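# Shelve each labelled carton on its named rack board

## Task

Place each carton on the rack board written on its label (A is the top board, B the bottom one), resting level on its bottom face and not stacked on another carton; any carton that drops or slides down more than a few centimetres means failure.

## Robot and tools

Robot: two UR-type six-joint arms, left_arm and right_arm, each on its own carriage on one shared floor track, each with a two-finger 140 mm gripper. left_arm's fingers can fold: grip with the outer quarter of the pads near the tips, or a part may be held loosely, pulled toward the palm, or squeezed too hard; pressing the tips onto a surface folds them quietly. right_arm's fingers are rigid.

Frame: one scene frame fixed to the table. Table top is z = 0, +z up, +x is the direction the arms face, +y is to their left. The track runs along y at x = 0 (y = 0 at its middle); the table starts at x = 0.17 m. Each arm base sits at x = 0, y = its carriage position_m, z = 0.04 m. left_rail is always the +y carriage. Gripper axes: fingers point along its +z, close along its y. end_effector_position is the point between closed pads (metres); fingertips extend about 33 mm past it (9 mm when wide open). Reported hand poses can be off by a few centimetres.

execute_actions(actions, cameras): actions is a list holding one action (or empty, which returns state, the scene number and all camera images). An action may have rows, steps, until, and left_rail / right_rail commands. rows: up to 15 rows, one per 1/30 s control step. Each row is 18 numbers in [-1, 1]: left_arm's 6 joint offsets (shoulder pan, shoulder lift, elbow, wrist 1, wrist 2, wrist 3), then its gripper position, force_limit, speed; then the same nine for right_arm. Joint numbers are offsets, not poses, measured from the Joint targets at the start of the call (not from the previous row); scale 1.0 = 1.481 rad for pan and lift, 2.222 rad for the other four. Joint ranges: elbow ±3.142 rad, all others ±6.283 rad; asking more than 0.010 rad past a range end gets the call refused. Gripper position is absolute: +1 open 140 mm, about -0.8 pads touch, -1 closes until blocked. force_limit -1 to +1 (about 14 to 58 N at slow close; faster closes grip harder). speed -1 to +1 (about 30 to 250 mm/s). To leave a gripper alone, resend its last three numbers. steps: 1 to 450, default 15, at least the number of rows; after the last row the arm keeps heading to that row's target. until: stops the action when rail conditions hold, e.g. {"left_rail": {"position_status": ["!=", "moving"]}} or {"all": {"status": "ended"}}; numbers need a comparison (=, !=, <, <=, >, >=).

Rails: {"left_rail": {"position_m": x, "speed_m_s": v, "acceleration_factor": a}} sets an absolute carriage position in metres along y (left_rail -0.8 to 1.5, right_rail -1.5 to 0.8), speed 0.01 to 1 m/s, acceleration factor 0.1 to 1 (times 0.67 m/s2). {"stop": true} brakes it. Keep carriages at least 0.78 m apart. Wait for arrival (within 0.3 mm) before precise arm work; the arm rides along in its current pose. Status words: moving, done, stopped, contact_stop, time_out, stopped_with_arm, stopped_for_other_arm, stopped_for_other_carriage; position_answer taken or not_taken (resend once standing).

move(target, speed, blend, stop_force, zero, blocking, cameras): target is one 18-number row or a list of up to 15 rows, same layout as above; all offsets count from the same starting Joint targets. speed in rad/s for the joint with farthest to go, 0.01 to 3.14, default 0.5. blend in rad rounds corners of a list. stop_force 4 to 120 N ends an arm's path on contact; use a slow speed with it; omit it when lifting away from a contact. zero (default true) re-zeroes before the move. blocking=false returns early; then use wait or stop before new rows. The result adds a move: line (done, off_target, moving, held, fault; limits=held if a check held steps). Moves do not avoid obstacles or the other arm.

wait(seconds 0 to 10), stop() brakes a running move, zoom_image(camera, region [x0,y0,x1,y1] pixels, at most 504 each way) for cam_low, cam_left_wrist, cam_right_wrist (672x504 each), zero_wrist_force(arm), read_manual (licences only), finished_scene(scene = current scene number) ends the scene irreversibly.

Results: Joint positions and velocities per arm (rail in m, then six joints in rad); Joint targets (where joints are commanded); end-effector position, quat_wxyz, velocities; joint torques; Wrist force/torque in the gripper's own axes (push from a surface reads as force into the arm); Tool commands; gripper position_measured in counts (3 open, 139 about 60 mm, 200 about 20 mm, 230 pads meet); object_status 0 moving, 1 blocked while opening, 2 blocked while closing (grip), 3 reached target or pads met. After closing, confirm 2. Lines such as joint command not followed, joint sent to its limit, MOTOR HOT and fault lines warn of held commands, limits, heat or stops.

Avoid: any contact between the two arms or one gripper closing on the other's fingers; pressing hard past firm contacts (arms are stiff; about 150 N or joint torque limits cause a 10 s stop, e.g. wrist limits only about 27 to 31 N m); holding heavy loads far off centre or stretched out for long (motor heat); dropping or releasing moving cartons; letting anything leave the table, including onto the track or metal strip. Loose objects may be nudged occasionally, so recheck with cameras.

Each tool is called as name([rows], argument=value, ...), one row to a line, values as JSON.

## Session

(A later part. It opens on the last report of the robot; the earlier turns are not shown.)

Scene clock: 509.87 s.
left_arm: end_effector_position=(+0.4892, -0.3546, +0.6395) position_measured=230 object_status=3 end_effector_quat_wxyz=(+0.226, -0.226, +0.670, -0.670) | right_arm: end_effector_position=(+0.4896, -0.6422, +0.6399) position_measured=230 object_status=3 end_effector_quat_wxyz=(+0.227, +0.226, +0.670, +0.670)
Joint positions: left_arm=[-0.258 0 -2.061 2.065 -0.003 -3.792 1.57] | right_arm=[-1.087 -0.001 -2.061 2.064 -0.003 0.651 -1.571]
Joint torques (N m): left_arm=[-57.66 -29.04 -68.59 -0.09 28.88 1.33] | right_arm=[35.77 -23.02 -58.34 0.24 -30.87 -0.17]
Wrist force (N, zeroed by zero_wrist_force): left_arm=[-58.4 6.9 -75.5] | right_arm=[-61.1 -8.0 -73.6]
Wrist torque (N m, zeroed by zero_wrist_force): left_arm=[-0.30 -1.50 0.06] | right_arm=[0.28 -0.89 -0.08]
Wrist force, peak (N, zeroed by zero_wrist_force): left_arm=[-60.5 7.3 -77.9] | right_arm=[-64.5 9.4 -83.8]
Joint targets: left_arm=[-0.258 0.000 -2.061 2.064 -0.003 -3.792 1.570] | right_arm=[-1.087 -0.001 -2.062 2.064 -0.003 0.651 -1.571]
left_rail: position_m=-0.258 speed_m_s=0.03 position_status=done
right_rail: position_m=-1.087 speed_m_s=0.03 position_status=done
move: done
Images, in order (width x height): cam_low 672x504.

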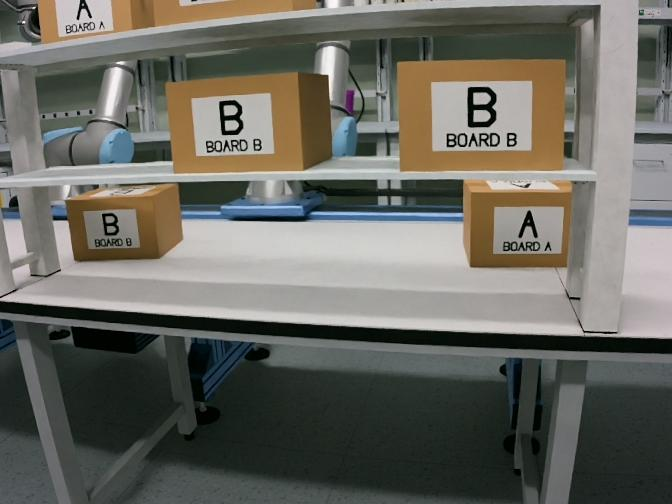

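execute_actions([
  {"left_rail":{"position_m":-0.150,"speed_m_s":0.05,"acceleration_factor":0.1},"right_rail":{"position_m":-0.979,"speed_m_s":0.05,"acceleration_factor":0.1},"steps":150,"until":{"all":{"status":"ended"}}},
])

move([
  [0,0.0823,-0.0304,-0.0245,0,0,-1,-1,-1,0,0.0823,-0.0304,-0.0245,0,0,-1,-1,-1],
  [0,0.1999,-0.0855,-0.0477,0,0,-1,-1,-1,0,0.1999,-0.0855,-0.0477,0,0,-1,-1,-1],
  [0,0.2714,-0.1258,-0.0551,0,0,-1,-1,-1,0,0.2714,-0.1258,-0.0551,0,0,-1,-1,-1],
], speed=0.12, blend=0.02, stop_force=45, cameras=["all"])

Scene clock: 526.67 s.
left_arm: end_effector_position=(+0.4891, -0.2466, +0.6396) position_measured=230 object_status=3 end_effector_quat_wxyz=(+0.226, -0.226, +0.670, -0.670) | right_arm: end_effector_position=(+0.4895, -0.5342, +0.6400) position_measured=230 object_status=3 end_effector_quat_wxyz=(+0.227, +0.226, +0.670, +0.670)
Joint positions: left_arm=[-0.15 0 -2.061 2.064 -0.003 -3.792 1.57] | right_arm=[-0.979 -0.001 -2.062 2.064 -0.003 0.651 -1.571]
Joint torques (N m): left_arm=[-47.18 -29.04 -67.91 -0.41 28.84 1.55] | right_arm=[35.24 -19.99 -55.41 0.2 -28.96 -0.05]
Wrist force (N, zeroed by zero_wrist_force): left_arm=[-60.0 7.8 -77.9] | right_arm=[-63.2 -8.7 -75.7]
Wrist torque (N m, zeroed by zero_wrist_force): left_arm=[-0.23 -1.50 0.06] | right_arm=[0.25 -0.85 -0.07]
Wrist force, peak (N, zeroed by zero_wrist_force): left_arm=[-60.5 6.8 -78.3] | right_arm=[-63.3 -8.7 -76.1]
Joint targets: left_arm=[-0.150 0.000 -2.061 2.064 -0.003 -3.792 1.570] | right_arm=[-0.979 -0.001 -2.062 2.064 -0.003 0.651 -1.571]
Tool commands: left_gripper/position=-1.0 left_gripper/force_limit=-1.0 left_gripper/speed=-1.0 right_gripper/position=-1.0 right_gripper/force_limit=-1.0 right_gripper/speed=-1.0
left_rail: position_m=-0.150 speed_m_s=0.05 position_status=done
right_rail: position_m=-0.979 speed_m_s=0.05 position_status=done

Scene clock: 531.07 s.
left_arm: end_effector_position=(+0.7191, -0.2465, +0.6396) position_measured=230 object_status=3 end_effector_quat_wxyz=(+0.226, -0.226, +0.670, -0.670) | right_arm: end_effector_position=(+0.7196, -0.5343, +0.6401) position_measured=230 object_status=3 end_effector_quat_wxyz=(+0.227, +0.226, +0.670, +0.670)
Joint positions: left_arm=[-0.15 0 -1.659 1.785 -0.125 -3.792 1.57] | right_arm=[-0.979 -0.001 -1.659 1.784 -0.125 0.651 -1.571]
Joint torques (N m): left_arm=[-45.07 -27.75 -66.78 -6.78 23.85 1.59] | right_arm=[44.32 -35.3 -56.39 -8.23 -24.37 -0.4]
Wrist force (N, zeroed by zero_wrist_force): left_arm=[-47.5 7.3 -61.5] | right_arm=[-49.4 -8.2 -60.2]
Wrist torque (N m, zeroed by zero_wrist_force): left_arm=[-0.29 -1.16 0.06] | right_arm=[0.32 -0.82 -0.10]
Wrist force, peak (N, zeroed by zero_wrist_force): left_arm=[-60.3 6.8 -78.2] | right_arm=[-62.2 -8.3 -76.4]
Joint targets: left_arm=[-0.150 0.000 -1.659 1.785 -0.125 -3.792 1.570] | right_arm=[-0.979 -0.001 -1.659 1.784 -0.125 0.651 -1.571]
left_rail: position_m=-0.150 speed_m_s=0.05 position_status=done
right_rail: position_m=-0.979 speed_m_s=0.05 position_status=done
move: done
camera_calibration:
cam_left_wrist: T_world_to_cam=[[-0.00988844, 0.0155112, -0.999831, 0.659402], [0.543609, 0.839304, 0.00764448, -0.192739], [0.83928, -0.543442, -0.0167315, -0.544004], [0, 0, 0, 1]] pos_world=[0.567867, -0.144096, 0.651661]
cam_right_wrist: T_world_to_cam=[[0.00893983, -0.0233491, 0.999687, -0.651813], [0.567878, -0.822754, -0.0242949, -0.830906], [0.823064, 0.567918, 0.00590419, -0.116519], [0, 0, 0, 1]] pos_world=[0.573583, -0.632677, 0.63211]

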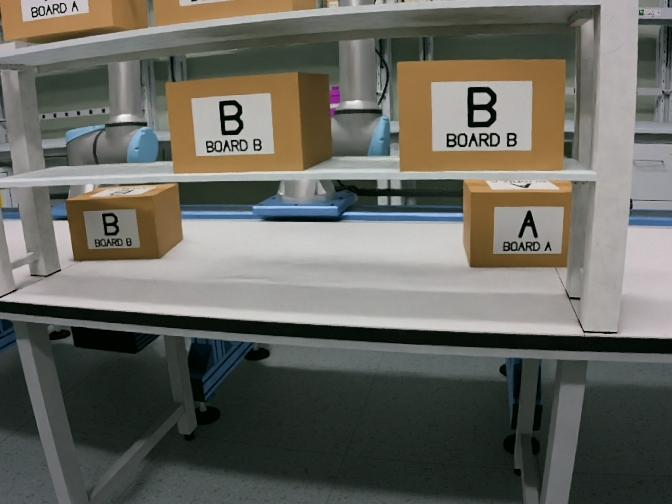

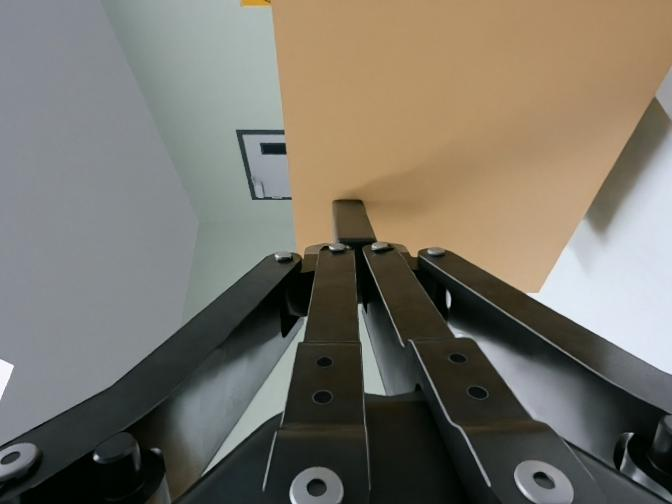

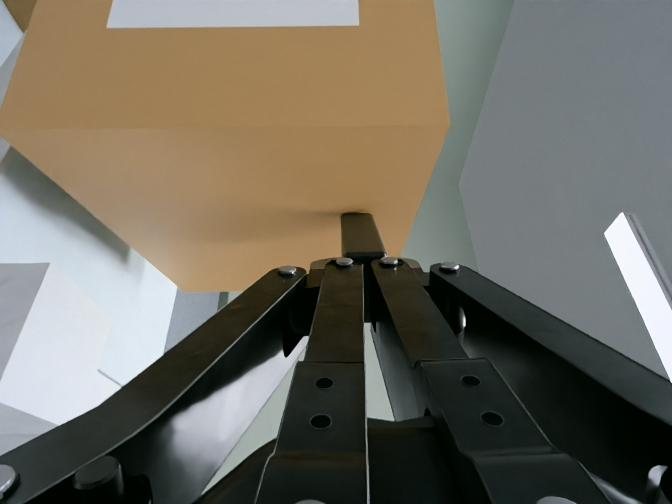

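move(target=[0,0.0067,0.0263,-0.0307,0,0,-1,-1,-1,0,0.0067,0.0263,-0.0307,0,0,-1,-1,-1], speed=0.035, stop_force=15, cameras=["cam_low"])

Scene clock: 542.70 s.
left_arm: end_effector_position=(+0.7192, -0.2465, +0.6090) position_measured=230 object_status=3 end_effector_quat_wxyz=(+0.226, -0.226, +0.670, -0.670) | right_arm: end_effector_position=(+0.7197, -0.5343, +0.6098) position_measured=230 object_status=3 end_effector_quat_wxyz=(+0.227, +0.226, +0.670, +0.670)
Joint positions: left_arm=[-0.15 0 -1.651 1.832 -0.18 -3.792 1.57] | right_arm=[-0.979 -0.001 -1.652 1.831 -0.18 0.651 -1.571]
Joint torques (N m): left_arm=[-46.33 -58.71 -59.1 1.21 15.93 1.45] | right_arm=[57.57 -50.73 -47.5 2.25 -16.37 -0.39]
Wrist force (N, zeroed by zero_wrist_force): left_arm=[-48.1 -3.3 -64.2] | right_arm=[-50.3 3.7 -61.0]
Wrist torque (N m, zeroed by zero_wrist_force): left_arm=[0.01 -1.18 -0.05] | right_arm=[-0.18 -0.75 0.10]
Wrist force, peak (N, zeroed by zero_wrist_force): left_arm=[-47.7 -15.2 -69.8] | right_arm=[-49.0 5.2 -63.4]
Joint targets: left_arm=[-0.150 0.000 -1.651 1.832 -0.180 -3.792 1.570] | right_arm=[-0.979 -0.001 -1.652 1.831 -0.180 0.651 -1.571]
left_rail: position_m=-0.150 speed_m_s=0.05 position_status=done
right_rail: position_m=-0.979 speed_m_s=0.05 position_status=done
move: contact (left_arm, right_arm); left_arm: the wrist 1 is farthest, 0.013 rad from its target; right_arm: the wrist 1 is farthest, 0.013 rad from its target
Images, in order (width x height): cam_low 672x504.

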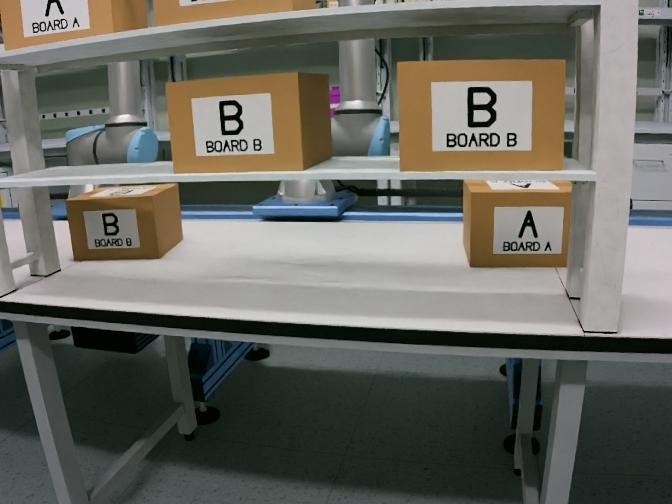

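move(target=[0,0.0005,0.0022,-0.0026,0,0,-1,-1,-1,0,0.0005,0.0022,-0.0026,0,0,-1,-1,-1], speed=0.02)

execute_actions([
  {"left_rail":{"position_m":-0.142},"right_rail":{"position_m":-0.999},"steps":90,"until":{"all":{"status":"ended"}}},
])

move([
  [0,-0.0775,0.0261,0.0346,0,0,-1,-1,-1,0,-0.0775,0.0261,0.0346,0,0,-1,-1,-1],
  [0,-0.3246,0.1166,0.0989,0,0,-1,-1,-1,0,-0.3246,0.1166,0.0989,0,0,-1,-1,-1],
], speed=0.5, blend=0.02, cameras=["cam_right_wrist"])

execute_actions([
  {"left_rail":{"position_m":0.05,"speed_m_s":0.4,"acceleration_factor":1},"right_rail":{"position_m":-0.865,"speed_m_s":0.3,"acceleration_factor":1},"steps":90,"until":{"all":{"status":"ended"}}},
])

Scene clock: 556.03 s.
left_arm: end_effector_position=(+0.7191, -0.2465, +0.6061) position_measured=230 object_status=3 end_effector_quat_wxyz=(+0.226, -0.226, +0.670, -0.670) | right_arm: end_effector_position=(+0.7196, -0.5344, +0.6068) position_measured=230 object_status=3 end_effector_quat_wxyz=(+0.227, +0.226, +0.670, +0.670)
Joint positions: left_arm=[-0.15 0 -1.651 1.837 -0.186 -3.792 1.57] | right_arm=[-0.979 -0.001 -1.651 1.836 -0.186 0.651 -1.571]
Joint torques (N m): left_arm=[-50.22 -6.98 -26.67 -1.7 15.6 1.21] | right_arm=[58.86 -12.5 -23.38 -2.19 -16.08 -0.14]
Wrist force (N, zeroed by zero_wrist_force): left_arm=[-46.4 -18.8 -69.9] | right_arm=[-47.1 17.2 -68.6]
Wrist torque (N m, zeroed by zero_wrist_force): left_arm=[0.36 -1.03 -0.24] | right_arm=[-0.52 -0.56 0.28]
Wrist force, peak (N, zeroed by zero_wrist_force): left_arm=[-46.6 -18.9 -71.5] | right_arm=[-47.2 17.0 -69.0]
Joint targets: left_arm=[-0.150 0.000 -1.651 1.837 -0.186 -3.792 1.570] | right_arm=[-0.979 -0.001 -1.651 1.836 -0.186 0.651 -1.571]
left_rail: position_m=-0.150 speed_m_s=0.05 position_status=done
right_rail: position_m=-0.979 speed_m_s=0.05 position_status=done
move: done

Scene clock: 557.33 s.
left_arm: end_effector_position=(+0.7191, -0.2385, +0.6058) position_measured=230 object_status=3 end_effector_quat_wxyz=(+0.226, -0.226, +0.670, -0.670) | right_arm: end_effector_position=(+0.7196, -0.5543, +0.6067) position_measured=230 object_status=3 end_effector_quat_wxyz=(+0.227, +0.226, +0.670, +0.670)
Joint positions: left_arm=[-0.142 0 -1.651 1.837 -0.186 -3.792 1.57] | right_arm=[-0.999 -0.001 -1.651 1.836 -0.186 0.651 -1.571]
Joint torques (N m): left_arm=[12.43 -62.37 -61.68 -2.06 -1.56 1.51] | right_arm=[-14.82 -54.48 -50.26 -2.42 2.86 -0.12]
Wrist force (N, zeroed by zero_wrist_force): left_arm=[0.1 -0.3 -0.2] | right_arm=[-1.2 -1.3 0.0]
Wrist torque (N m, zeroed by zero_wrist_force): left_arm=[-0.08 -0.03 0.01] | right_arm=[-0.31 0.26 0.03]
Wrist force, peak (N, zeroed by zero_wrist_force): left_arm=[-46.2 -18.4 -70.1] | right_arm=[-47.0 16.8 -68.8]
Joint targets: left_arm=[-0.142 0.000 -1.651 1.837 -0.186 -3.792 1.570] | right_arm=[-0.999 -0.001 -1.651 1.836 -0.186 0.651 -1.571]
Tool commands: left_gripper/position=-1.0 left_gripper/force_limit=-1.0 left_gripper/speed=-1.0 right_gripper/position=-1.0 right_gripper/force_limit=-1.0 right_gripper/speed=-1.0
left_rail: position_m=-0.142 speed_m_s=0.05 position_status=done
right_rail: position_m=-0.999 speed_m_s=0.05 position_status=done

Scene clock: 558.90 s.
left_arm: end_effector_position=(+0.4520, -0.2386, +0.6406) position_measured=230 object_status=3 end_effector_quat_wxyz=(+0.227, -0.226, +0.670, -0.670) | right_arm: end_effector_position=(+0.4524, -0.5542, +0.6413) position_measured=230 object_status=3 end_effector_quat_wxyz=(+0.228, +0.225, +0.670, +0.670)
Joint positions: left_arm=[-0.142 0 -2.131 2.096 0.034 -3.792 1.57] | right_arm=[-0.999 -0.001 -2.131 2.095 0.034 0.651 -1.571]
Joint torques (N m): left_arm=[7.01 -19.71 -40.62 0.63 -2.03 1.5] | right_arm=[4.26 -11.43 -34.55 1.4 2.93 -0.1]
Wrist force (N, zeroed by zero_wrist_force): left_arm=[0.4 0.0 -0.4] | right_arm=[-1.3 -1.1 0.0]
Wrist torque (N m, zeroed by zero_wrist_force): left_arm=[-0.05 -0.08 0.02] | right_arm=[-0.25 0.29 -0.05]
Wrist force, peak (N, zeroed by zero_wrist_force): left_arm=[2.4 -0.1 -2.2] | right_arm=[-3.6 -2.1 1.9]
Joint targets: left_arm=[-0.142 0.000 -2.132 2.096 0.034 -3.792 1.570] | right_arm=[-0.999 -0.001 -2.132 2.095 0.034 0.651 -1.571]
left_rail: position_m=-0.142 speed_m_s=0.05 position_status=done
right_rail: position_m=-0.999 speed_m_s=0.05 position_status=done
move: done
camera_calibration:
cam_right_wrist: T_world_to_cam=[[0.00663863, -0.0233703, 0.999705, -0.650118], [0.567936, -0.822751, -0.023005, -0.69635], [0.823046, 0.567921, 0.00781088, 0.113503], [0, 0, 0, 1]] pos_world=[0.30638, -0.652577, 0.63302]
Images, in order (width x height): cam_right_wrist 672x504.

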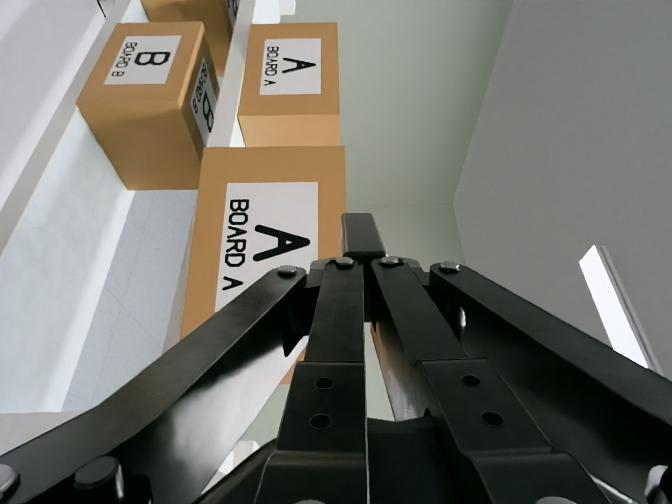

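Scene clock: 560.23 s.
left_arm: end_effector_position=(+0.4519, -0.0466, +0.6406) position_measured=230 object_status=3 end_effector_quat_wxyz=(+0.227, -0.226, +0.670, -0.670) | right_arm: end_effector_position=(+0.4522, -0.4202, +0.6413) position_measured=230 object_status=3 end_effector_quat_wxyz=(+0.228, +0.225, +0.670, +0.670)
Joint positions: left_arm=[0.05 0 -2.132 2.096 0.034 -3.792 1.57] | right_arm=[-0.865 -0.001 -2.132 2.095 0.034 0.651 -1.571]
Joint torques (N m): left_arm=[-5.32 -20.52 -43.89 0.73 -1.52 1.61] | right_arm=[8.28 -12.25 -37.45 1.01 2.95 -0.16]
Wrist force (N, zeroed by zero_wrist_force): left_arm=[0.2 0.0 -0.4] | right_arm=[-1.3 -0.9 0.0]
Wrist torque (N m, zeroed by zero_wrist_force): left_arm=[-0.03 -0.03 0.02] | right_arm=[-0.22 0.29 -0.05]
Wrist force, peak (N, zeroed by zero_wrist_force): left_arm=[-0.7 -0.1 -1.7] | right_arm=[-2.5 -0.9 -1.5]
Joint targets: left_arm=[0.050 0.000 -2.132 2.096 0.034 -3.792 1.570] | right_arm=[-0.865 -0.001 -2.132 2.095 0.034 0.651 -1.571]
Tool commands: left_gripper/position=-1.0 left_gripper/force_limit=-1.0 left_gripper/speed=-1.0 right_gripper/position=-1.0 right_gripper/force_limit=-1.0 right_gripper/speed=-1.0
left_rail: position_m=0.050 speed_m_s=0.40 position_status=done
right_rail: position_m=-0.865 speed_m_s=0.30 position_status=done

move([
  [0,0,0,0,0,0,-1,-1,-1,0,0.1531,0.0008,-0.1014,0,0,-1,-1,-1],
  [0,0,0,0,0,0,-1,-1,-1,0,0.2770,-0.0600,-0.1232,0,0,-1,-1,-1],
], speed=[0.4,0.12], blend=0.02, stop_force=50, cameras=["cam_right_wrist"])

move([
  [0,0,0,0,0,0,-1,-1,-1,0,-0.1239,0.0608,0.0218,0,0,-1,-1,-1],
  [0,0,0,0,0,0,-1,-1,-1,0,-0.2770,0.06,0.1232,0,0,-1,-1,-1],
], speed=0.5, blend=0.02)

move(target=[0,0,0,0,0,0,-1,-1,-1,0,-0.0169,-0.1233,-0.5711,-1.0,0.7075,-1,-1,-1], speed=1.2, cameras=["cam_right_wrist"])

Scene clock: 573.93 s.
left_arm: end_effector_position=(+0.4519, -0.0466, +0.6406) position_measured=230 object_status=3 end_effector_quat_wxyz=(+0.227, -0.226, +0.670, -0.670) | right_arm: end_effector_position=(+0.6698, -0.4203, +0.5706) position_measured=230 object_status=3 end_effector_quat_wxyz=(+0.226, +0.226, +0.670, +0.670)
Joint positions: left_arm=[0.05 0 -2.132 2.096 0.034 -3.792 1.57] | right_arm=[-0.865 -0.001 -1.721 1.962 -0.24 0.651 -1.571]
Joint torques (N m): left_arm=[-14.84 -18.57 -59.63 -0.66 -1.78 1.38] | right_arm=[-3.42 -16.64 -48.17 -5.41 2.77 -0.07]
Wrist force (N, zeroed by zero_wrist_force): left_arm=[0.2 0.2 -0.2] | right_arm=[3.0 2.3 -3.6]
Wrist torque (N m, zeroed by zero_wrist_force): left_arm=[-0.01 -0.04 0.02] | right_arm=[-0.29 0.33 -0.05]
Wrist force, peak (N, zeroed by zero_wrist_force): left_arm=[0.2 -0.2 -0.8] | right_arm=[7.3 -1.3 -4.0]
Joint targets: left_arm=[0.050 0.000 -2.132 2.096 0.034 -3.792 1.570] | right_arm=[-0.865 -0.001 -1.721 1.962 -0.240 0.651 -1.571]
left_rail: position_m=0.050 speed_m_s=0.40 position_status=done
right_rail: position_m=-0.865 speed_m_s=0.30 position_status=done
move: done
camera_calibration:
cam_right_wrist: T_world_to_cam=[[0.0099388, -0.0233834, 0.999677, -0.579859], [0.567851, -0.822755, -0.0248906, -0.710226], [0.823071, 0.567916, 0.00510109, -0.1395], [0, 0, 0, 1]] pos_world=[0.523885, -0.518677, 0.562706]
Images, in order (width x height): cam_right_wrist 672x504.

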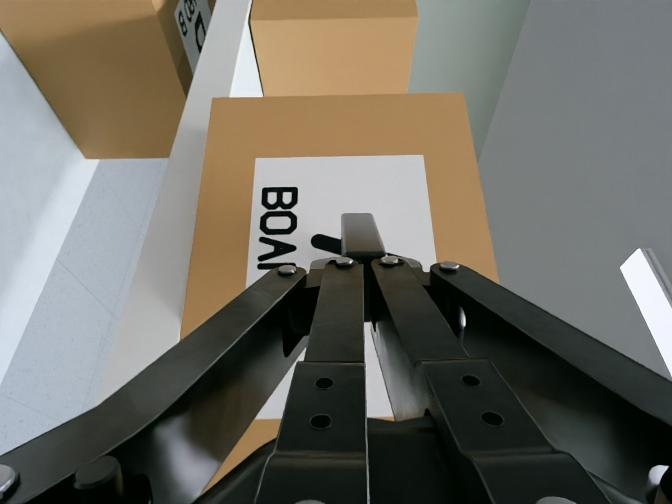

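Scene clock: 575.37 s.
left_arm: end_effector_position=(+0.4519, -0.0466, +0.6406) position_measured=230 object_status=3 end_effector_quat_wxyz=(+0.227, -0.226, +0.670, -0.670) | right_arm: end_effector_position=(+0.4524, -0.4202, +0.6412) position_measured=230 object_status=3 end_effector_quat_wxyz=(+0.227, +0.225, +0.670, +0.670)
Joint positions: left_arm=[0.05 0 -2.132 2.096 0.034 -3.792 1.57] | right_arm=[-0.865 -0.001 -2.131 2.095 0.034 0.651 -1.571]
Joint torques (N m): left_arm=[-15.9 -18.23 -61.8 -0.53 -1.66 1.4] | right_arm=[-9.01 -10.95 -50.58 1.63 2.47 -0.23]
Wrist force (N, zeroed by zero_wrist_force): left_arm=[0.4 -0.1 -0.4] | right_arm=[-1.6 -0.7 0.1]
Wrist torque (N m, zeroed by zero_wrist_force): left_arm=[-0.06 -0.08 0.02] | right_arm=[-0.18 0.36 -0.04]
Wrist force, peak (N, zeroed by zero_wrist_force): left_arm=[0.2 -0.1 -0.8] | right_arm=[3.3 3.0 -2.9]
Joint targets: left_arm=[0.050 0.000 -2.132 2.096 0.034 -3.792 1.570] | right_arm=[-0.865 -0.001 -2.132 2.095 0.034 0.651 -1.571]
left_rail: position_m=0.050 speed_m_s=0.40 position_status=done
right_rail: position_m=-0.865 speed_m_s=0.30 position_status=done
move: done

Scene clock: 578.00 s.
left_arm: end_effector_position=(+0.4519, -0.0466, +0.6406) position_measured=230 object_status=3 end_effector_quat_wxyz=(+0.227, -0.226, +0.670, -0.670) | right_arm: end_effector_position=(+0.3207, -0.6910, +0.5790) position_measured=230 object_status=3 end_effector_quat_wxyz=(+0.000, +0.000, +1.000, +0.000)
Joint positions: left_arm=[0.05 0 -2.132 2.096 0.034 -3.792 1.57] | right_arm=[-0.865 -0.001 -2.157 1.821 -1.235 -1.571 0]
Joint torques (N m): left_arm=[-15.13 -19.07 -61.29 -1.3 -1.77 1.4] | right_arm=[-12.07 -9.4 -51.61 -9.68 -2.71 2.79]
Wrist force (N, zeroed by zero_wrist_force): left_arm=[0.0 0.0 -0.4] | right_arm=[-2.1 -1.4 -0.3]
Wrist torque (N m, zeroed by zero_wrist_force): left_arm=[-0.05 0.01 0.01] | right_arm=[-0.48 0.62 -0.28]
Wrist force, peak (N, zeroed by zero_wrist_force): left_arm=[0.3 -0.4 -0.8] | right_arm=[-5.2 -1.6 0.0]
Joint targets: left_arm=[0.050 0.000 -2.132 2.096 0.034 -3.792 1.570] | right_arm=[-0.865 -0.001 -2.157 1.821 -1.235 -1.571 0.001]
left_rail: position_m=0.050 speed_m_s=0.40 position_status=done
right_rail: position_m=-0.865 speed_m_s=0.30 position_status=done
move: done
camera_calibration:
cam_right_wrist: T_world_to_cam=[[0.0233246, 0.999644, 0.0129581, 0.682718], [0.950494, -0.0261915, 0.309636, -0.500435], [0.309866, 0.00509444, -0.950767, 0.630657], [0, 0, 0, 1]] pos_world=[0.264318, -0.698795, 0.745714]
Images, in order (width x height): cam_right_wrist 672x504.

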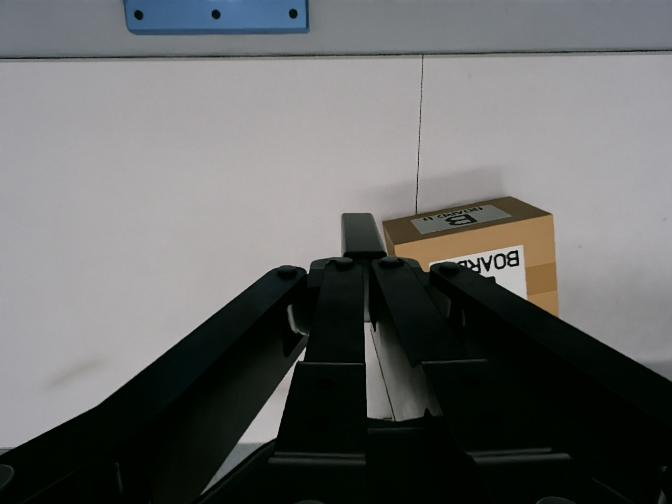

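move(target=[0,0,0,0,0,0,-1,-1,-1,0,0.0169,0.1233,0.5711,1.0,-0.7075,-1,-1,-1], speed=1.2)

execute_actions([
  {"right_rail":{"position_m":-1.105},"left_rail":{"position_m":-0.211},"steps":120,"until":{"all":{"status":"ended"}}},
])

move([
  [0,0.0804,0.077,-0.1297,0,0,-1,-1,-1,0,0.0804,0.077,-0.1297,0,0,-1,-1,-1],
  [0,0.1602,0.1590,-0.2649,0,0,-1,-1,-1,0,0.1602,0.1590,-0.2649,0,0,-1,-1,-1],
  [0,0.3270,0.2204,-0.4374,0,0,-1,-1,-1,0,0.3270,0.2204,-0.4374,0,0,-1,-1,-1],
  [0,0.5826,0.2484,-0.6358,0,0,-1,-1,-1,0,0.5826,0.2484,-0.6358,0,0,-1,-1,-1],
], speed=0.4, blend=0.02, stop_force=30, cameras=["cam_left_wrist","cam_right_wrist"])

zero_wrist_force(arm="left_arm")

zero_wrist_force(arm="right_arm")

execute_actions([
  {"left_rail":{"position_m":-0.241,"speed_m_s":0.03},"right_rail":{"position_m":-1.077,"speed_m_s":0.03},"steps":90,"until":{"all":{"status":"ended"}}},
], cameras=["cam_left_wrist","cam_right_wrist"])

Scene clock: 605.70 s.
left_arm: end_effector_position=(+0.4519, -0.0466, +0.6406) position_measured=230 object_status=3 end_effector_quat_wxyz=(+0.227, -0.226, +0.670, -0.670) | right_arm: end_effector_position=(+0.4522, -0.4201, +0.6414) position_measured=230 object_status=3 end_effector_quat_wxyz=(+0.227, +0.225, +0.670, +0.670)
Joint positions: left_arm=[0.05 0 -2.132 2.096 0.034 -3.792 1.57] | right_arm=[-0.865 -0.001 -2.132 2.095 0.034 0.651 -1.571]
Joint torques (N m): left_arm=[-13.69 -15.06 -62.05 -2.2 -1.77 1.49] | right_arm=[-3.92 15.54 -35.01 1.71 3.78 -2.14]
Wrist force (N, zeroed by zero_wrist_force): left_arm=[0.1 -0.2 -0.5] | right_arm=[-1.7 -0.4 0.0]
Wrist torque (N m, zeroed by zero_wrist_force): left_arm=[-0.08 -0.03 0.02] | right_arm=[-0.11 0.37 -0.03]
Wrist force, peak (N, zeroed by zero_wrist_force): left_arm=[0.1 -0.3 -0.7] | right_arm=[-2.5 -4.9 -1.5]
Joint targets: left_arm=[0.050 0.000 -2.132 2.096 0.034 -3.792 1.570] | right_arm=[-0.865 -0.001 -2.132 2.095 0.034 0.651 -1.571]
left_rail: position_m=0.050 speed_m_s=0.40 position_status=done
right_rail: position_m=-0.865 speed_m_s=0.30 position_status=done
move: done

Scene clock: 607.23 s.
left_arm: end_effector_position=(+0.4519, -0.3076, +0.6406) position_measured=230 object_status=3 end_effector_quat_wxyz=(+0.227, -0.226, +0.670, -0.670) | right_arm: end_effector_position=(+0.4522, -0.6602, +0.6413) position_measured=230 object_status=3 end_effector_quat_wxyz=(+0.228, +0.225, +0.670, +0.670)
Joint positions: left_arm=[-0.211 0 -2.132 2.096 0.034 -3.792 1.57] | right_arm=[-1.105 -0.001 -2.132 2.095 0.034 0.651 -1.571]
Joint torques (N m): left_arm=[-14.04 -16.12 -60.02 -2.18 -1.36 1.33] | right_arm=[3.19 13.05 -38.43 0.53 2.61 -2.38]
Wrist force (N, zeroed by zero_wrist_force): left_arm=[0.0 -0.2 -0.6] | right_arm=[-1.7 -0.7 0.3]
Wrist torque (N m, zeroed by zero_wrist_force): left_arm=[-0.07 0.00 0.02] | right_arm=[-0.18 0.38 -0.04]
Wrist force, peak (N, zeroed by zero_wrist_force): left_arm=[-1.3 0.1 -2.2] | right_arm=[-2.5 -0.9 -0.7]
Joint targets: left_arm=[-0.211 0.000 -2.132 2.096 0.034 -3.792 1.570] | right_arm=[-1.105 -0.001 -2.132 2.095 0.034 0.651 -1.571]
Tool commands: left_gripper/position=-1.0 left_gripper/force_limit=-1.0 left_gripper/speed=-1.0 right_gripper/position=-1.0 right_gripper/force_limit=-1.0 right_gripper/speed=-1.0
left_rail: position_m=-0.211 speed_m_s=0.40 position_status=done
right_rail: position_m=-1.105 speed_m_s=0.30 position_status=done

Scene clock: 611.90 s.
left_arm: end_effector_position=(+0.4975, -0.3076, +0.1247) position_measured=230 object_status=3 end_effector_quat_wxyz=(+0.226, -0.226, +0.670, -0.670) | right_arm: end_effector_position=(+0.4985, -0.6602, +0.1250) position_measured=230 object_status=3 end_effector_quat_wxyz=(+0.227, +0.226, +0.670, +0.670)
Joint positions: left_arm=[-0.211 0 -1.269 2.648 -1.379 -3.792 1.57] | right_arm=[-1.105 -0.001 -1.269 2.647 -1.379 0.651 -1.571]
Joint torques (N m): left_arm=[-8.4 -19.22 -0.65 -4.72 -1.8 1.25] | right_arm=[10.6 -25.75 -0.76 -5.93 -1.55 -2.19]
Wrist force (N, zeroed by zero_wrist_force): left_arm=[-0.3 0.0 -0.1] | right_arm=[-1.5 -0.5 0.8]
Wrist torque (N m, zeroed by zero_wrist_force): left_arm=[-0.02 0.07 0.03] | right_arm=[-0.07 0.32 0.04]
Wrist force, peak (N, zeroed by zero_wrist_force): left_arm=[0.8 -2.2 -1.1] | right_arm=[-1.7 -1.4 1.3]
Joint targets: left_arm=[-0.211 0.000 -1.269 2.648 -1.379 -3.792 1.570] | right_arm=[-1.105 -0.001 -1.269 2.647 -1.379 0.651 -1.571]
left_rail: position_m=-0.211 speed_m_s=0.40 position_status=done
right_rail: position_m=-1.105 speed_m_s=0.30 position_status=done
move: done
camera_calibration:
cam_left_wrist: T_world_to_cam=[[-0.00980411, 0.0154576, -0.999832, 0.143305], [0.543609, 0.839304, 0.00764528, -0.0170575], [0.839282, -0.543443, -0.0166315, -0.399853], [0, 0, 0, 1]] pos_world=[0.346267, -0.205196, 0.136761]
cam_right_wrist: T_world_to_cam=[[0.00885785, -0.0234063, 0.999687, -0.137752], [0.56788, -0.822752, -0.0242954, -0.821449], [0.823063, 0.567918, 0.00600419, 0.139991], [0, 0, 0, 1]] pos_world=[0.352483, -0.758577, 0.116911]
Images, in order (width x height): cam_left_wrist 672x504, cam_right_wrist 672x504.

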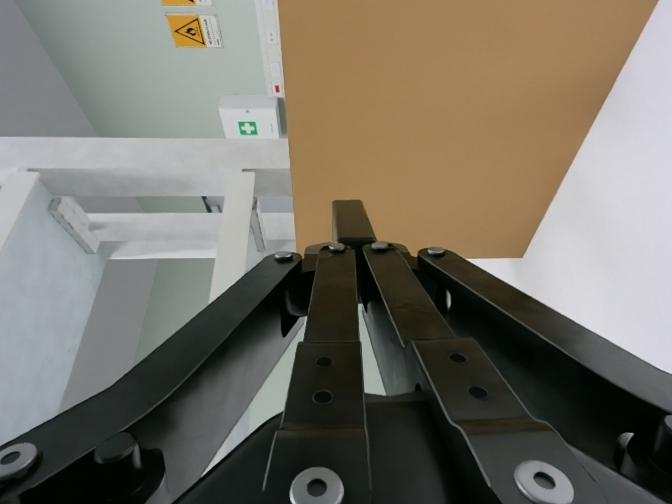

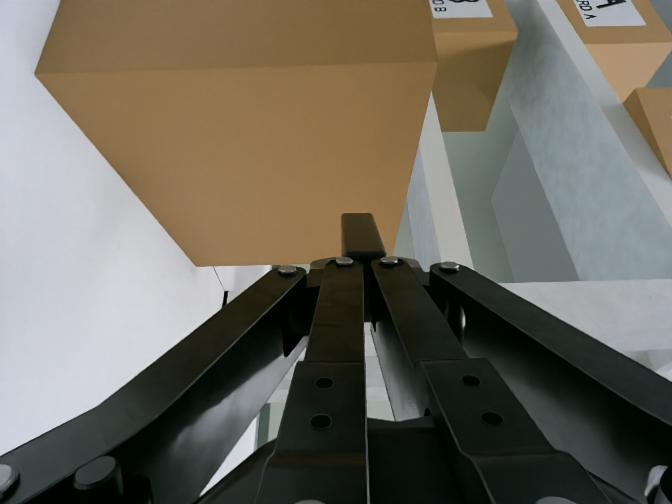

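Wrist force sensor zeroed.

Wrist force sensor zeroed.

Scene clock: 613.20 s.
left_arm: end_effector_position=(+0.4975, -0.3376, +0.1246) position_measured=230 object_status=3 end_effector_quat_wxyz=(+0.226, -0.226, +0.670, -0.670) | right_arm: end_effector_position=(+0.4985, -0.6322, +0.1249) position_measured=230 object_status=3 end_effector_quat_wxyz=(+0.227, +0.226, +0.670, +0.670)
Joint positions: left_arm=[-0.241 0 -1.269 2.648 -1.379 -3.792 1.57] | right_arm=[-1.077 -0.001 -1.269 2.647 -1.379 0.651 -1.571]
Joint torques (N m): left_arm=[-7.23 -19.34 -6.93 -3.77 2.91 1.4] | right_arm=[8.27 -26.48 -7.83 -5.36 -2.23 -2.2]
Wrist force (N, zeroed by zero_wrist_force): left_arm=[-5.7 -0.8 -8.8] | right_arm=[-1.7 -0.3 -6.6]
Wrist torque (N m, zeroed by zero_wrist_force): left_arm=[-0.01 -0.18 -0.01] | right_arm=[-0.03 0.07 -0.01]
Wrist force, peak (N, zeroed by zero_wrist_force): left_arm=[-7.3 -1.6 -11.0] | right_arm=[-1.1 0.3 -6.9]
Joint targets: left_arm=[-0.241 0.000 -1.269 2.648 -1.379 -3.792 1.570] | right_arm=[-1.077 -0.001 -1.269 2.647 -1.379 0.651 -1.571]
Tool commands: left_gripper/position=-1.0 left_gripper/force_limit=-1.0 left_gripper/speed=-1.0 right_gripper/position=-1.0 right_gripper/force_limit=-1.0 right_gripper/speed=-1.0
left_rail: position_m=-0.241 speed_m_s=0.03 position_status=done
right_rail: position_m=-1.077 speed_m_s=0.03 position_status=done
camera_calibration:
cam_left_wrist: T_world_to_cam=[[-0.00980625, 0.0154542, -0.999832, 0.143769], [0.543609, 0.839304, 0.0076413, 0.00812216], [0.839282, -0.543443, -0.0166315, -0.416156], [0, 0, 0, 1]] pos_world=[0.346267, -0.235196, 0.136761]
cam_right_wrist: T_world_to_cam=[[0.00885785, -0.0234063, 0.999687, -0.137096], [0.56788, -0.822752, -0.0242954, -0.798412], [0.823063, 0.567918, 0.00600419, 0.124089], [0, 0, 0, 1]] pos_world=[0.352483, -0.730577, 0.116911]
Images, in order (width x height): cam_left_wrist 672x504, cam_right_wrist 672x504.

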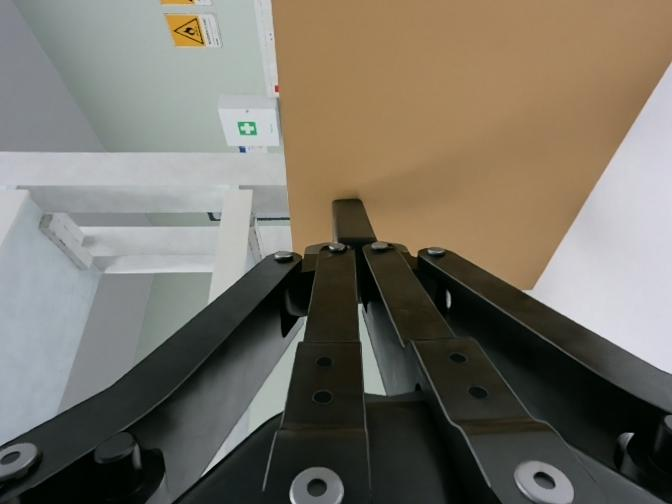

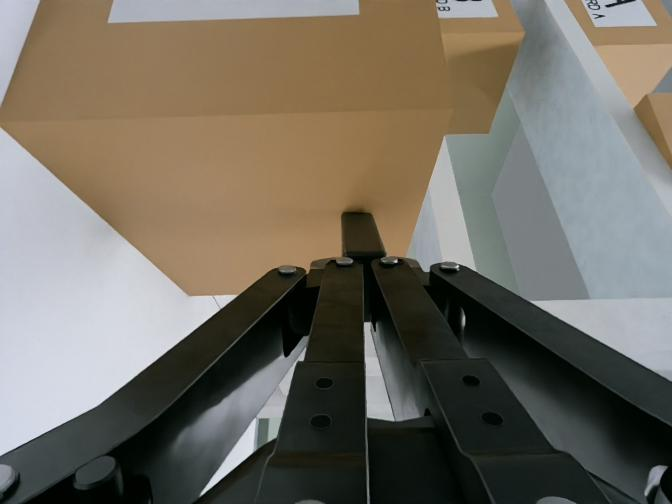

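execute_actions([
  {"right_rail":{"position_m":-1.072},"steps":45},
])

execute_actions([
  {"right_rail":{"position_m":-1.0712},"steps":20},
])

move([
  [0,-0.2556,-0.0280,0.1984,0,0,-1,-1,-1,0,-0.2556,-0.0280,0.1984,0,0,-1,-1,-1],
  [0,-0.4224,-0.0895,0.3710,0,0,-1,-1,-1,0,-0.4224,-0.0895,0.3710,0,0,-1,-1,-1],
], speed=0.22, blend=0.02, cameras=["cam_low"])

execute_actions([
  {"left_rail":{"position_m":-0.0962,"speed_m_s":0.05,"acceleration_factor":0.1},"right_rail":{"position_m":-0.9264,"speed_m_s":0.05,"acceleration_factor":0.1},"steps":200,"until":{"all":{"status":"ended"}}},
])

Scene clock: 623.67 s.
left_arm: end_effector_position=(+0.4975, -0.3376, +0.1247) position_measured=230 object_status=3 end_effector_quat_wxyz=(+0.226, -0.226, +0.670, -0.670) | right_arm: end_effector_position=(+0.4985, -0.6272, +0.1250) position_measured=230 object_status=3 end_effector_quat_wxyz=(+0.227, +0.226, +0.670, +0.670)
Joint positions: left_arm=[-0.241 0 -1.269 2.648 -1.379 -3.792 1.57] | right_arm=[-1.072 -0.001 -1.269 2.647 -1.379 0.651 -1.571]
Joint torques (N m): left_arm=[-41.08 -23.36 -22.39 -0.11 6.79 1.03] | right_arm=[40.22 -33.93 -14.38 -3.43 -18.82 -2.05]
Wrist force (N, zeroed by zero_wrist_force): left_arm=[-30.8 -2.9 -45.2] | right_arm=[-36.8 3.4 -50.6]
Wrist torque (N m, zeroed by zero_wrist_force): left_arm=[0.03 -0.82 -0.04] | right_arm=[-0.10 -0.37 0.02]
Wrist force, peak (N, zeroed by zero_wrist_force): left_arm=[-31.5 -3.5 -45.2] | right_arm=[-36.8 3.2 -51.2]
Joint targets: left_arm=[-0.241 0.000 -1.269 2.648 -1.379 -3.792 1.570] | right_arm=[-1.072 -0.001 -1.269 2.647 -1.379 0.651 -1.571]
Tool commands: left_gripper/position=-1.0 left_gripper/force_limit=-1.0 left_gripper/speed=-1.0 right_gripper/position=-1.0 right_gripper/force_limit=-1.0 right_gripper/speed=-1.0
left_rail: position_m=-0.241 speed_m_s=0.03 position_status=done
right_rail: position_m=-1.072 speed_m_s=0.03 position_status=done

Scene clock: 624.53 s.
left_arm: end_effector_position=(+0.4975, -0.3376, +0.1247) position_measured=230 object_status=3 end_effector_quat_wxyz=(+0.226, -0.226, +0.670, -0.670) | right_arm: end_effector_position=(+0.4985, -0.6264, +0.1250) position_measured=230 object_status=3 end_effector_quat_wxyz=(+0.227, +0.226, +0.670, +0.670)
Joint positions: left_arm=[-0.241 0 -1.269 2.648 -1.379 -3.792 1.57] | right_arm=[-1.071 -0.001 -1.269 2.647 -1.379 0.651 -1.571]
Joint torques (N m): left_arm=[-45.49 -22.47 -22.79 0.11 7.86 0.99] | right_arm=[44.64 -36.96 -12.41 -3.18 -22.22 -2.13]
Wrist force (N, zeroed by zero_wrist_force): left_arm=[-38.9 -3.8 -54.9] | right_arm=[-45.3 4.8 -63.3]
Wrist torque (N m, zeroed by zero_wrist_force): left_arm=[0.13 -0.95 -0.05] | right_arm=[-0.09 -0.44 0.03]
Wrist force, peak (N, zeroed by zero_wrist_force): left_arm=[-38.9 -4.2 -55.2] | right_arm=[-45.2 3.8 -63.8]
Joint targets: left_arm=[-0.241 0.000 -1.269 2.648 -1.379 -3.792 1.570] | right_arm=[-1.071 -0.001 -1.269 2.647 -1.379 0.651 -1.571]
Tool commands: left_gripper/position=-1.0 left_gripper/force_limit=-1.0 left_gripper/speed=-1.0 right_gripper/position=-1.0 right_gripper/force_limit=-1.0 right_gripper/speed=-1.0
left_rail: position_m=-0.241 speed_m_s=0.03 position_status=done
right_rail: position_m=-1.071 speed_m_s=0.03 position_status=done

Scene clock: 628.80 s.
left_arm: end_effector_position=(+0.4975, -0.3376, +0.3807) position_measured=230 object_status=3 end_effector_quat_wxyz=(+0.226, -0.226, +0.670, -0.670) | right_arm: end_effector_position=(+0.4982, -0.6264, +0.3814) position_measured=230 object_status=3 end_effector_quat_wxyz=(+0.227, +0.226, +0.670, +0.670)
Joint positions: left_arm=[-0.241 0 -1.894 2.449 -0.555 -3.792 1.57] | right_arm=[-1.071 -0.001 -1.894 2.448 -0.555 0.651 -1.571]
Joint torques (N m): left_arm=[-45.3 -37.77 -60.45 0.43 15.23 1.31] | right_arm=[40.83 -30.17 -50.86 0.01 -21.91 0.47]
Wrist force (N, zeroed by zero_wrist_force): left_arm=[-40.2 7.7 -52.5] | right_arm=[-42.7 -8.3 -51.8]
Wrist torque (N m, zeroed by zero_wrist_force): left_arm=[-0.25 -1.14 0.04] | right_arm=[0.13 -0.53 -0.10]
Wrist force, peak (N, zeroed by zero_wrist_force): left_arm=[-41.8 9.2 -54.5] | right_arm=[-45.0 4.4 -63.3]
Joint targets: left_arm=[-0.241 0.000 -1.894 2.449 -0.555 -3.792 1.570] | right_arm=[-1.071 -0.001 -1.894 2.448 -0.554 0.651 -1.571]
left_rail: position_m=-0.241 speed_m_s=0.03 position_status=done
right_rail: position_m=-1.071 speed_m_s=0.03 position_status=done
move: done
Images, in order (width x height): cam_low 672x504.

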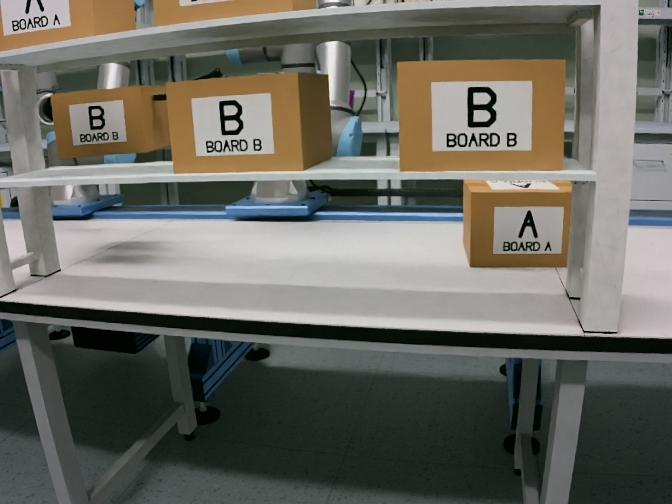

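Scene clock: 632.67 s.
left_arm: end_effector_position=(+0.4975, -0.1928, +0.3808) position_measured=230 object_status=3 end_effector_quat_wxyz=(+0.226, -0.226, +0.670, -0.670) | right_arm: end_effector_position=(+0.4981, -0.4816, +0.3815) position_measured=230 object_status=3 end_effector_quat_wxyz=(+0.227, +0.226, +0.670, +0.670)
Joint positions: left_arm=[-0.096 0 -1.894 2.449 -0.555 -3.792 1.57] | right_arm=[-0.926 -0.001 -1.894 2.448 -0.554 0.651 -1.571]
Joint torques (N m): left_arm=[-44.45 -37.42 -59.29 0.03 21.78 1.23] | right_arm=[32.03 -27.74 -48.75 0.28 -6.3 0.99]
Wrist force (N, zeroed by zero_wrist_force): left_arm=[-41.4 8.0 -54.1] | right_arm=[-43.7 -8.4 -53.4]
Wrist torque (N m, zeroed by zero_wrist_force): left_arm=[-0.22 -1.15 0.05] | right_arm=[0.14 -0.59 -0.10]
Wrist force, peak (N, zeroed by zero_wrist_force): left_arm=[-42.2 6.9 -54.5] | right_arm=[-44.2 -8.3 -53.9]
Joint targets: left_arm=[-0.096 0.000 -1.894 2.449 -0.555 -3.792 1.570] | right_arm=[-0.926 -0.001 -1.894 2.448 -0.554 0.651 -1.571]
Tool commands: left_gripper/position=-1.0 left_gripper/force_limit=-1.0 left_gripper/speed=-1.0 right_gripper/position=-1.0 right_gripper/force_limit=-1.0 right_gripper/speed=-1.0
left_rail: position_m=-0.096 speed_m_s=0.05 position_status=done
right_rail: position_m=-0.926 speed_m_s=0.05 position_status=done

move([
  [0,0.0955,-0.0566,-0.0071,0,0,-1,-1,-1,0,0.0955,-0.0566,-0.0071,0,0,-1,-1,-1],
  [0,0.1765,-0.1021,-0.0155,0,0,-1,-1,-1,0,0.1765,-0.1021,-0.0155,0,0,-1,-1,-1],
  [0,0.2373,-0.1424,-0.0158,0,0,-1,-1,-1,0,0.2373,-0.1424,-0.0158,0,0,-1,-1,-1],
], speed=0.1, blend=0.02, stop_force=30, cameras=["cam_low"])

Scene clock: 643.67 s.
left_arm: end_effector_position=(+0.6985, -0.1927, +0.3955) position_measured=230 object_status=3 end_effector_quat_wxyz=(+0.226, -0.226, +0.670, -0.670) | right_arm: end_effector_position=(+0.6992, -0.4817, +0.3962) position_measured=230 object_status=3 end_effector_quat_wxyz=(+0.227, +0.226, +0.670, +0.670)
Joint positions: left_arm=[-0.096 0 -1.543 2.132 -0.59 -3.792 1.57] | right_arm=[-0.926 -0.001 -1.543 2.131 -0.589 0.651 -1.571]
Joint torques (N m): left_arm=[-46.01 -27.41 -60.08 -6.9 17.34 1.02] | right_arm=[26.22 -37.03 -48.76 -7.9 -6.35 1]
Wrist force (N, zeroed by zero_wrist_force): left_arm=[-32.3 7.2 -42.4] | right_arm=[-33.9 -7.9 -41.0]
Wrist torque (N m, zeroed by zero_wrist_force): left_arm=[-0.23 -0.93 0.06] | right_arm=[0.13 -0.55 -0.12]
Wrist force, peak (N, zeroed by zero_wrist_force): left_arm=[-41.7 7.4 -54.6] | right_arm=[-44.0 -8.7 -53.6]
Joint targets: left_arm=[-0.096 0.000 -1.543 2.132 -0.590 -3.792 1.570] | right_arm=[-0.926 -0.001 -1.543 2.131 -0.589 0.651 -1.571]
left_rail: position_m=-0.096 speed_m_s=0.05 position_status=done
right_rail: position_m=-0.926 speed_m_s=0.05 position_status=done
move: done
Images, in order (width x height): cam_low 672x504.

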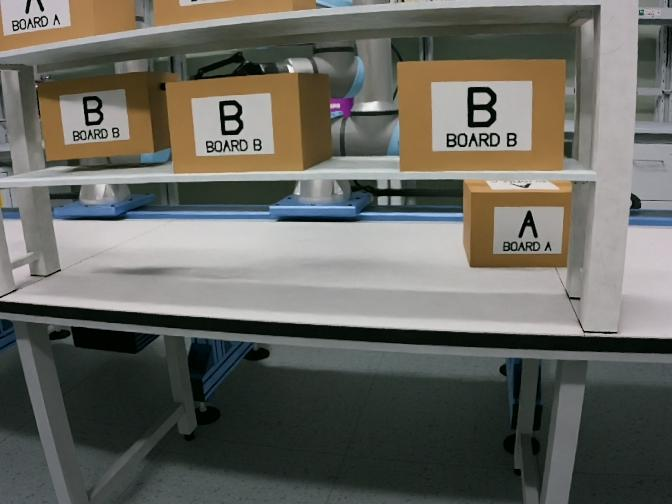

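move(target=[0,0.0240,0.0152,-0.0308,0,0,-1,-1,-1,0,0.0240,0.0152,-0.0308,0,0,-1,-1,-1], speed=0.03, stop_force=15, cameras=["all"])

Scene clock: 650.77 s.
left_arm: end_effector_position=(+0.6975, -0.1927, +0.3676) position_measured=230 object_status=3 end_effector_quat_wxyz=(+0.226, -0.226, +0.670, -0.670) | right_arm: end_effector_position=(+0.6982, -0.4817, +0.3684) position_measured=230 object_status=3 end_effector_quat_wxyz=(+0.227, +0.226, +0.670, +0.670)
Joint positions: left_arm=[-0.096 0 -1.513 2.161 -0.647 -3.792 1.57] | right_arm=[-0.926 -0.001 -1.513 2.16 -0.647 0.651 -1.571]
Joint torques (N m): left_arm=[-43.66 -64.21 -48.99 1.67 11.56 1.12] | right_arm=[44.05 -55.27 -40.22 2.4 -6.24 0.88]
Wrist force (N, zeroed by zero_wrist_force): left_arm=[-33.7 -3.8 -43.7] | right_arm=[-34.1 3.4 -39.6]
Wrist torque (N m, zeroed by zero_wrist_force): left_arm=[0.12 -0.91 -0.07] | right_arm=[-0.15 -0.53 0.02]
Wrist force, peak (N, zeroed by zero_wrist_force): left_arm=[-34.1 -10.3 -44.2] | right_arm=[-34.3 -8.2 -41.9]
Joint targets: left_arm=[-0.096 0.000 -1.513 2.161 -0.647 -3.792 1.570] | right_arm=[-0.926 -0.001 -1.513 2.160 -0.647 0.651 -1.571]
left_rail: position_m=-0.096 speed_m_s=0.05 position_status=done
right_rail: position_m=-0.926 speed_m_s=0.05 position_status=done
move: contact (left_arm, right_arm); left_arm: the wrist 1 is farthest, 0.011 rad from its target; right_arm: the wrist 1 is farthest, 0.011 rad from its target
camera_calibration:
cam_left_wrist: T_world_to_cam=[[-0.0100264, 0.0154806, -0.99983, 0.386571], [0.543608, 0.839305, 0.00754377, -0.224034], [0.839279, -0.54344, -0.0168306, -0.501149], [0, 0, 0, 1]] pos_world=[0.546267, -0.0902957, 0.379761]
cam_right_wrist: T_world_to_cam=[[0.009079, -0.0233739, 0.999686, -0.378868], [0.567875, -0.822754, -0.0243944, -0.782039], [0.823065, 0.567918, 0.00580367, -0.127139], [0, 0, 0, 1]] pos_world=[0.552184, -0.580077, 0.36041]

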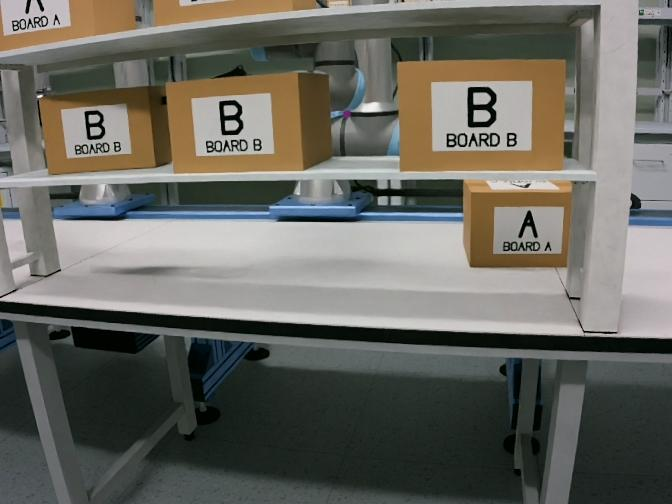

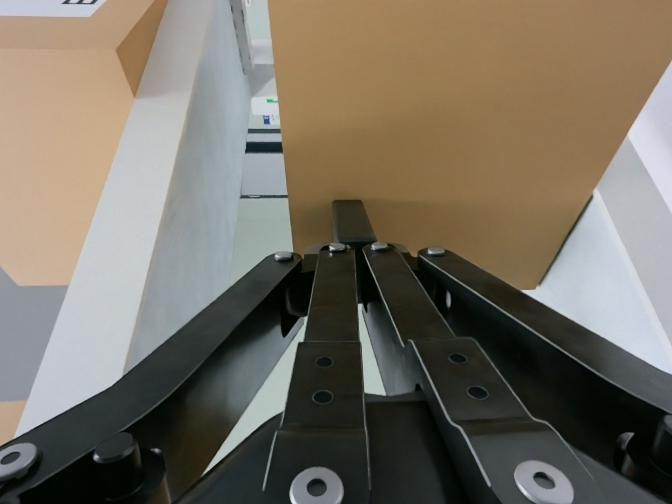

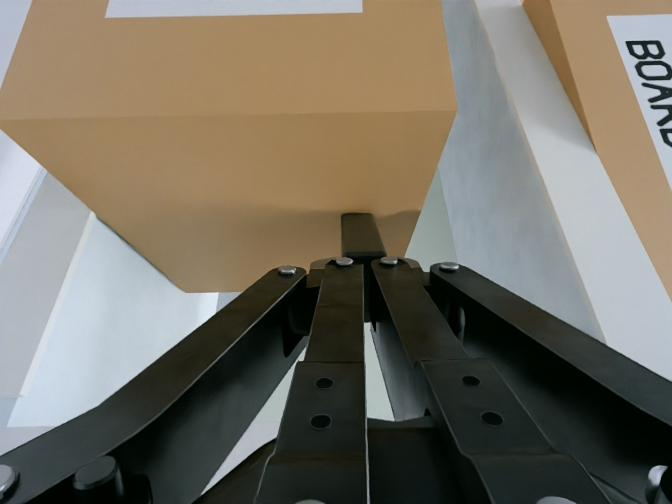

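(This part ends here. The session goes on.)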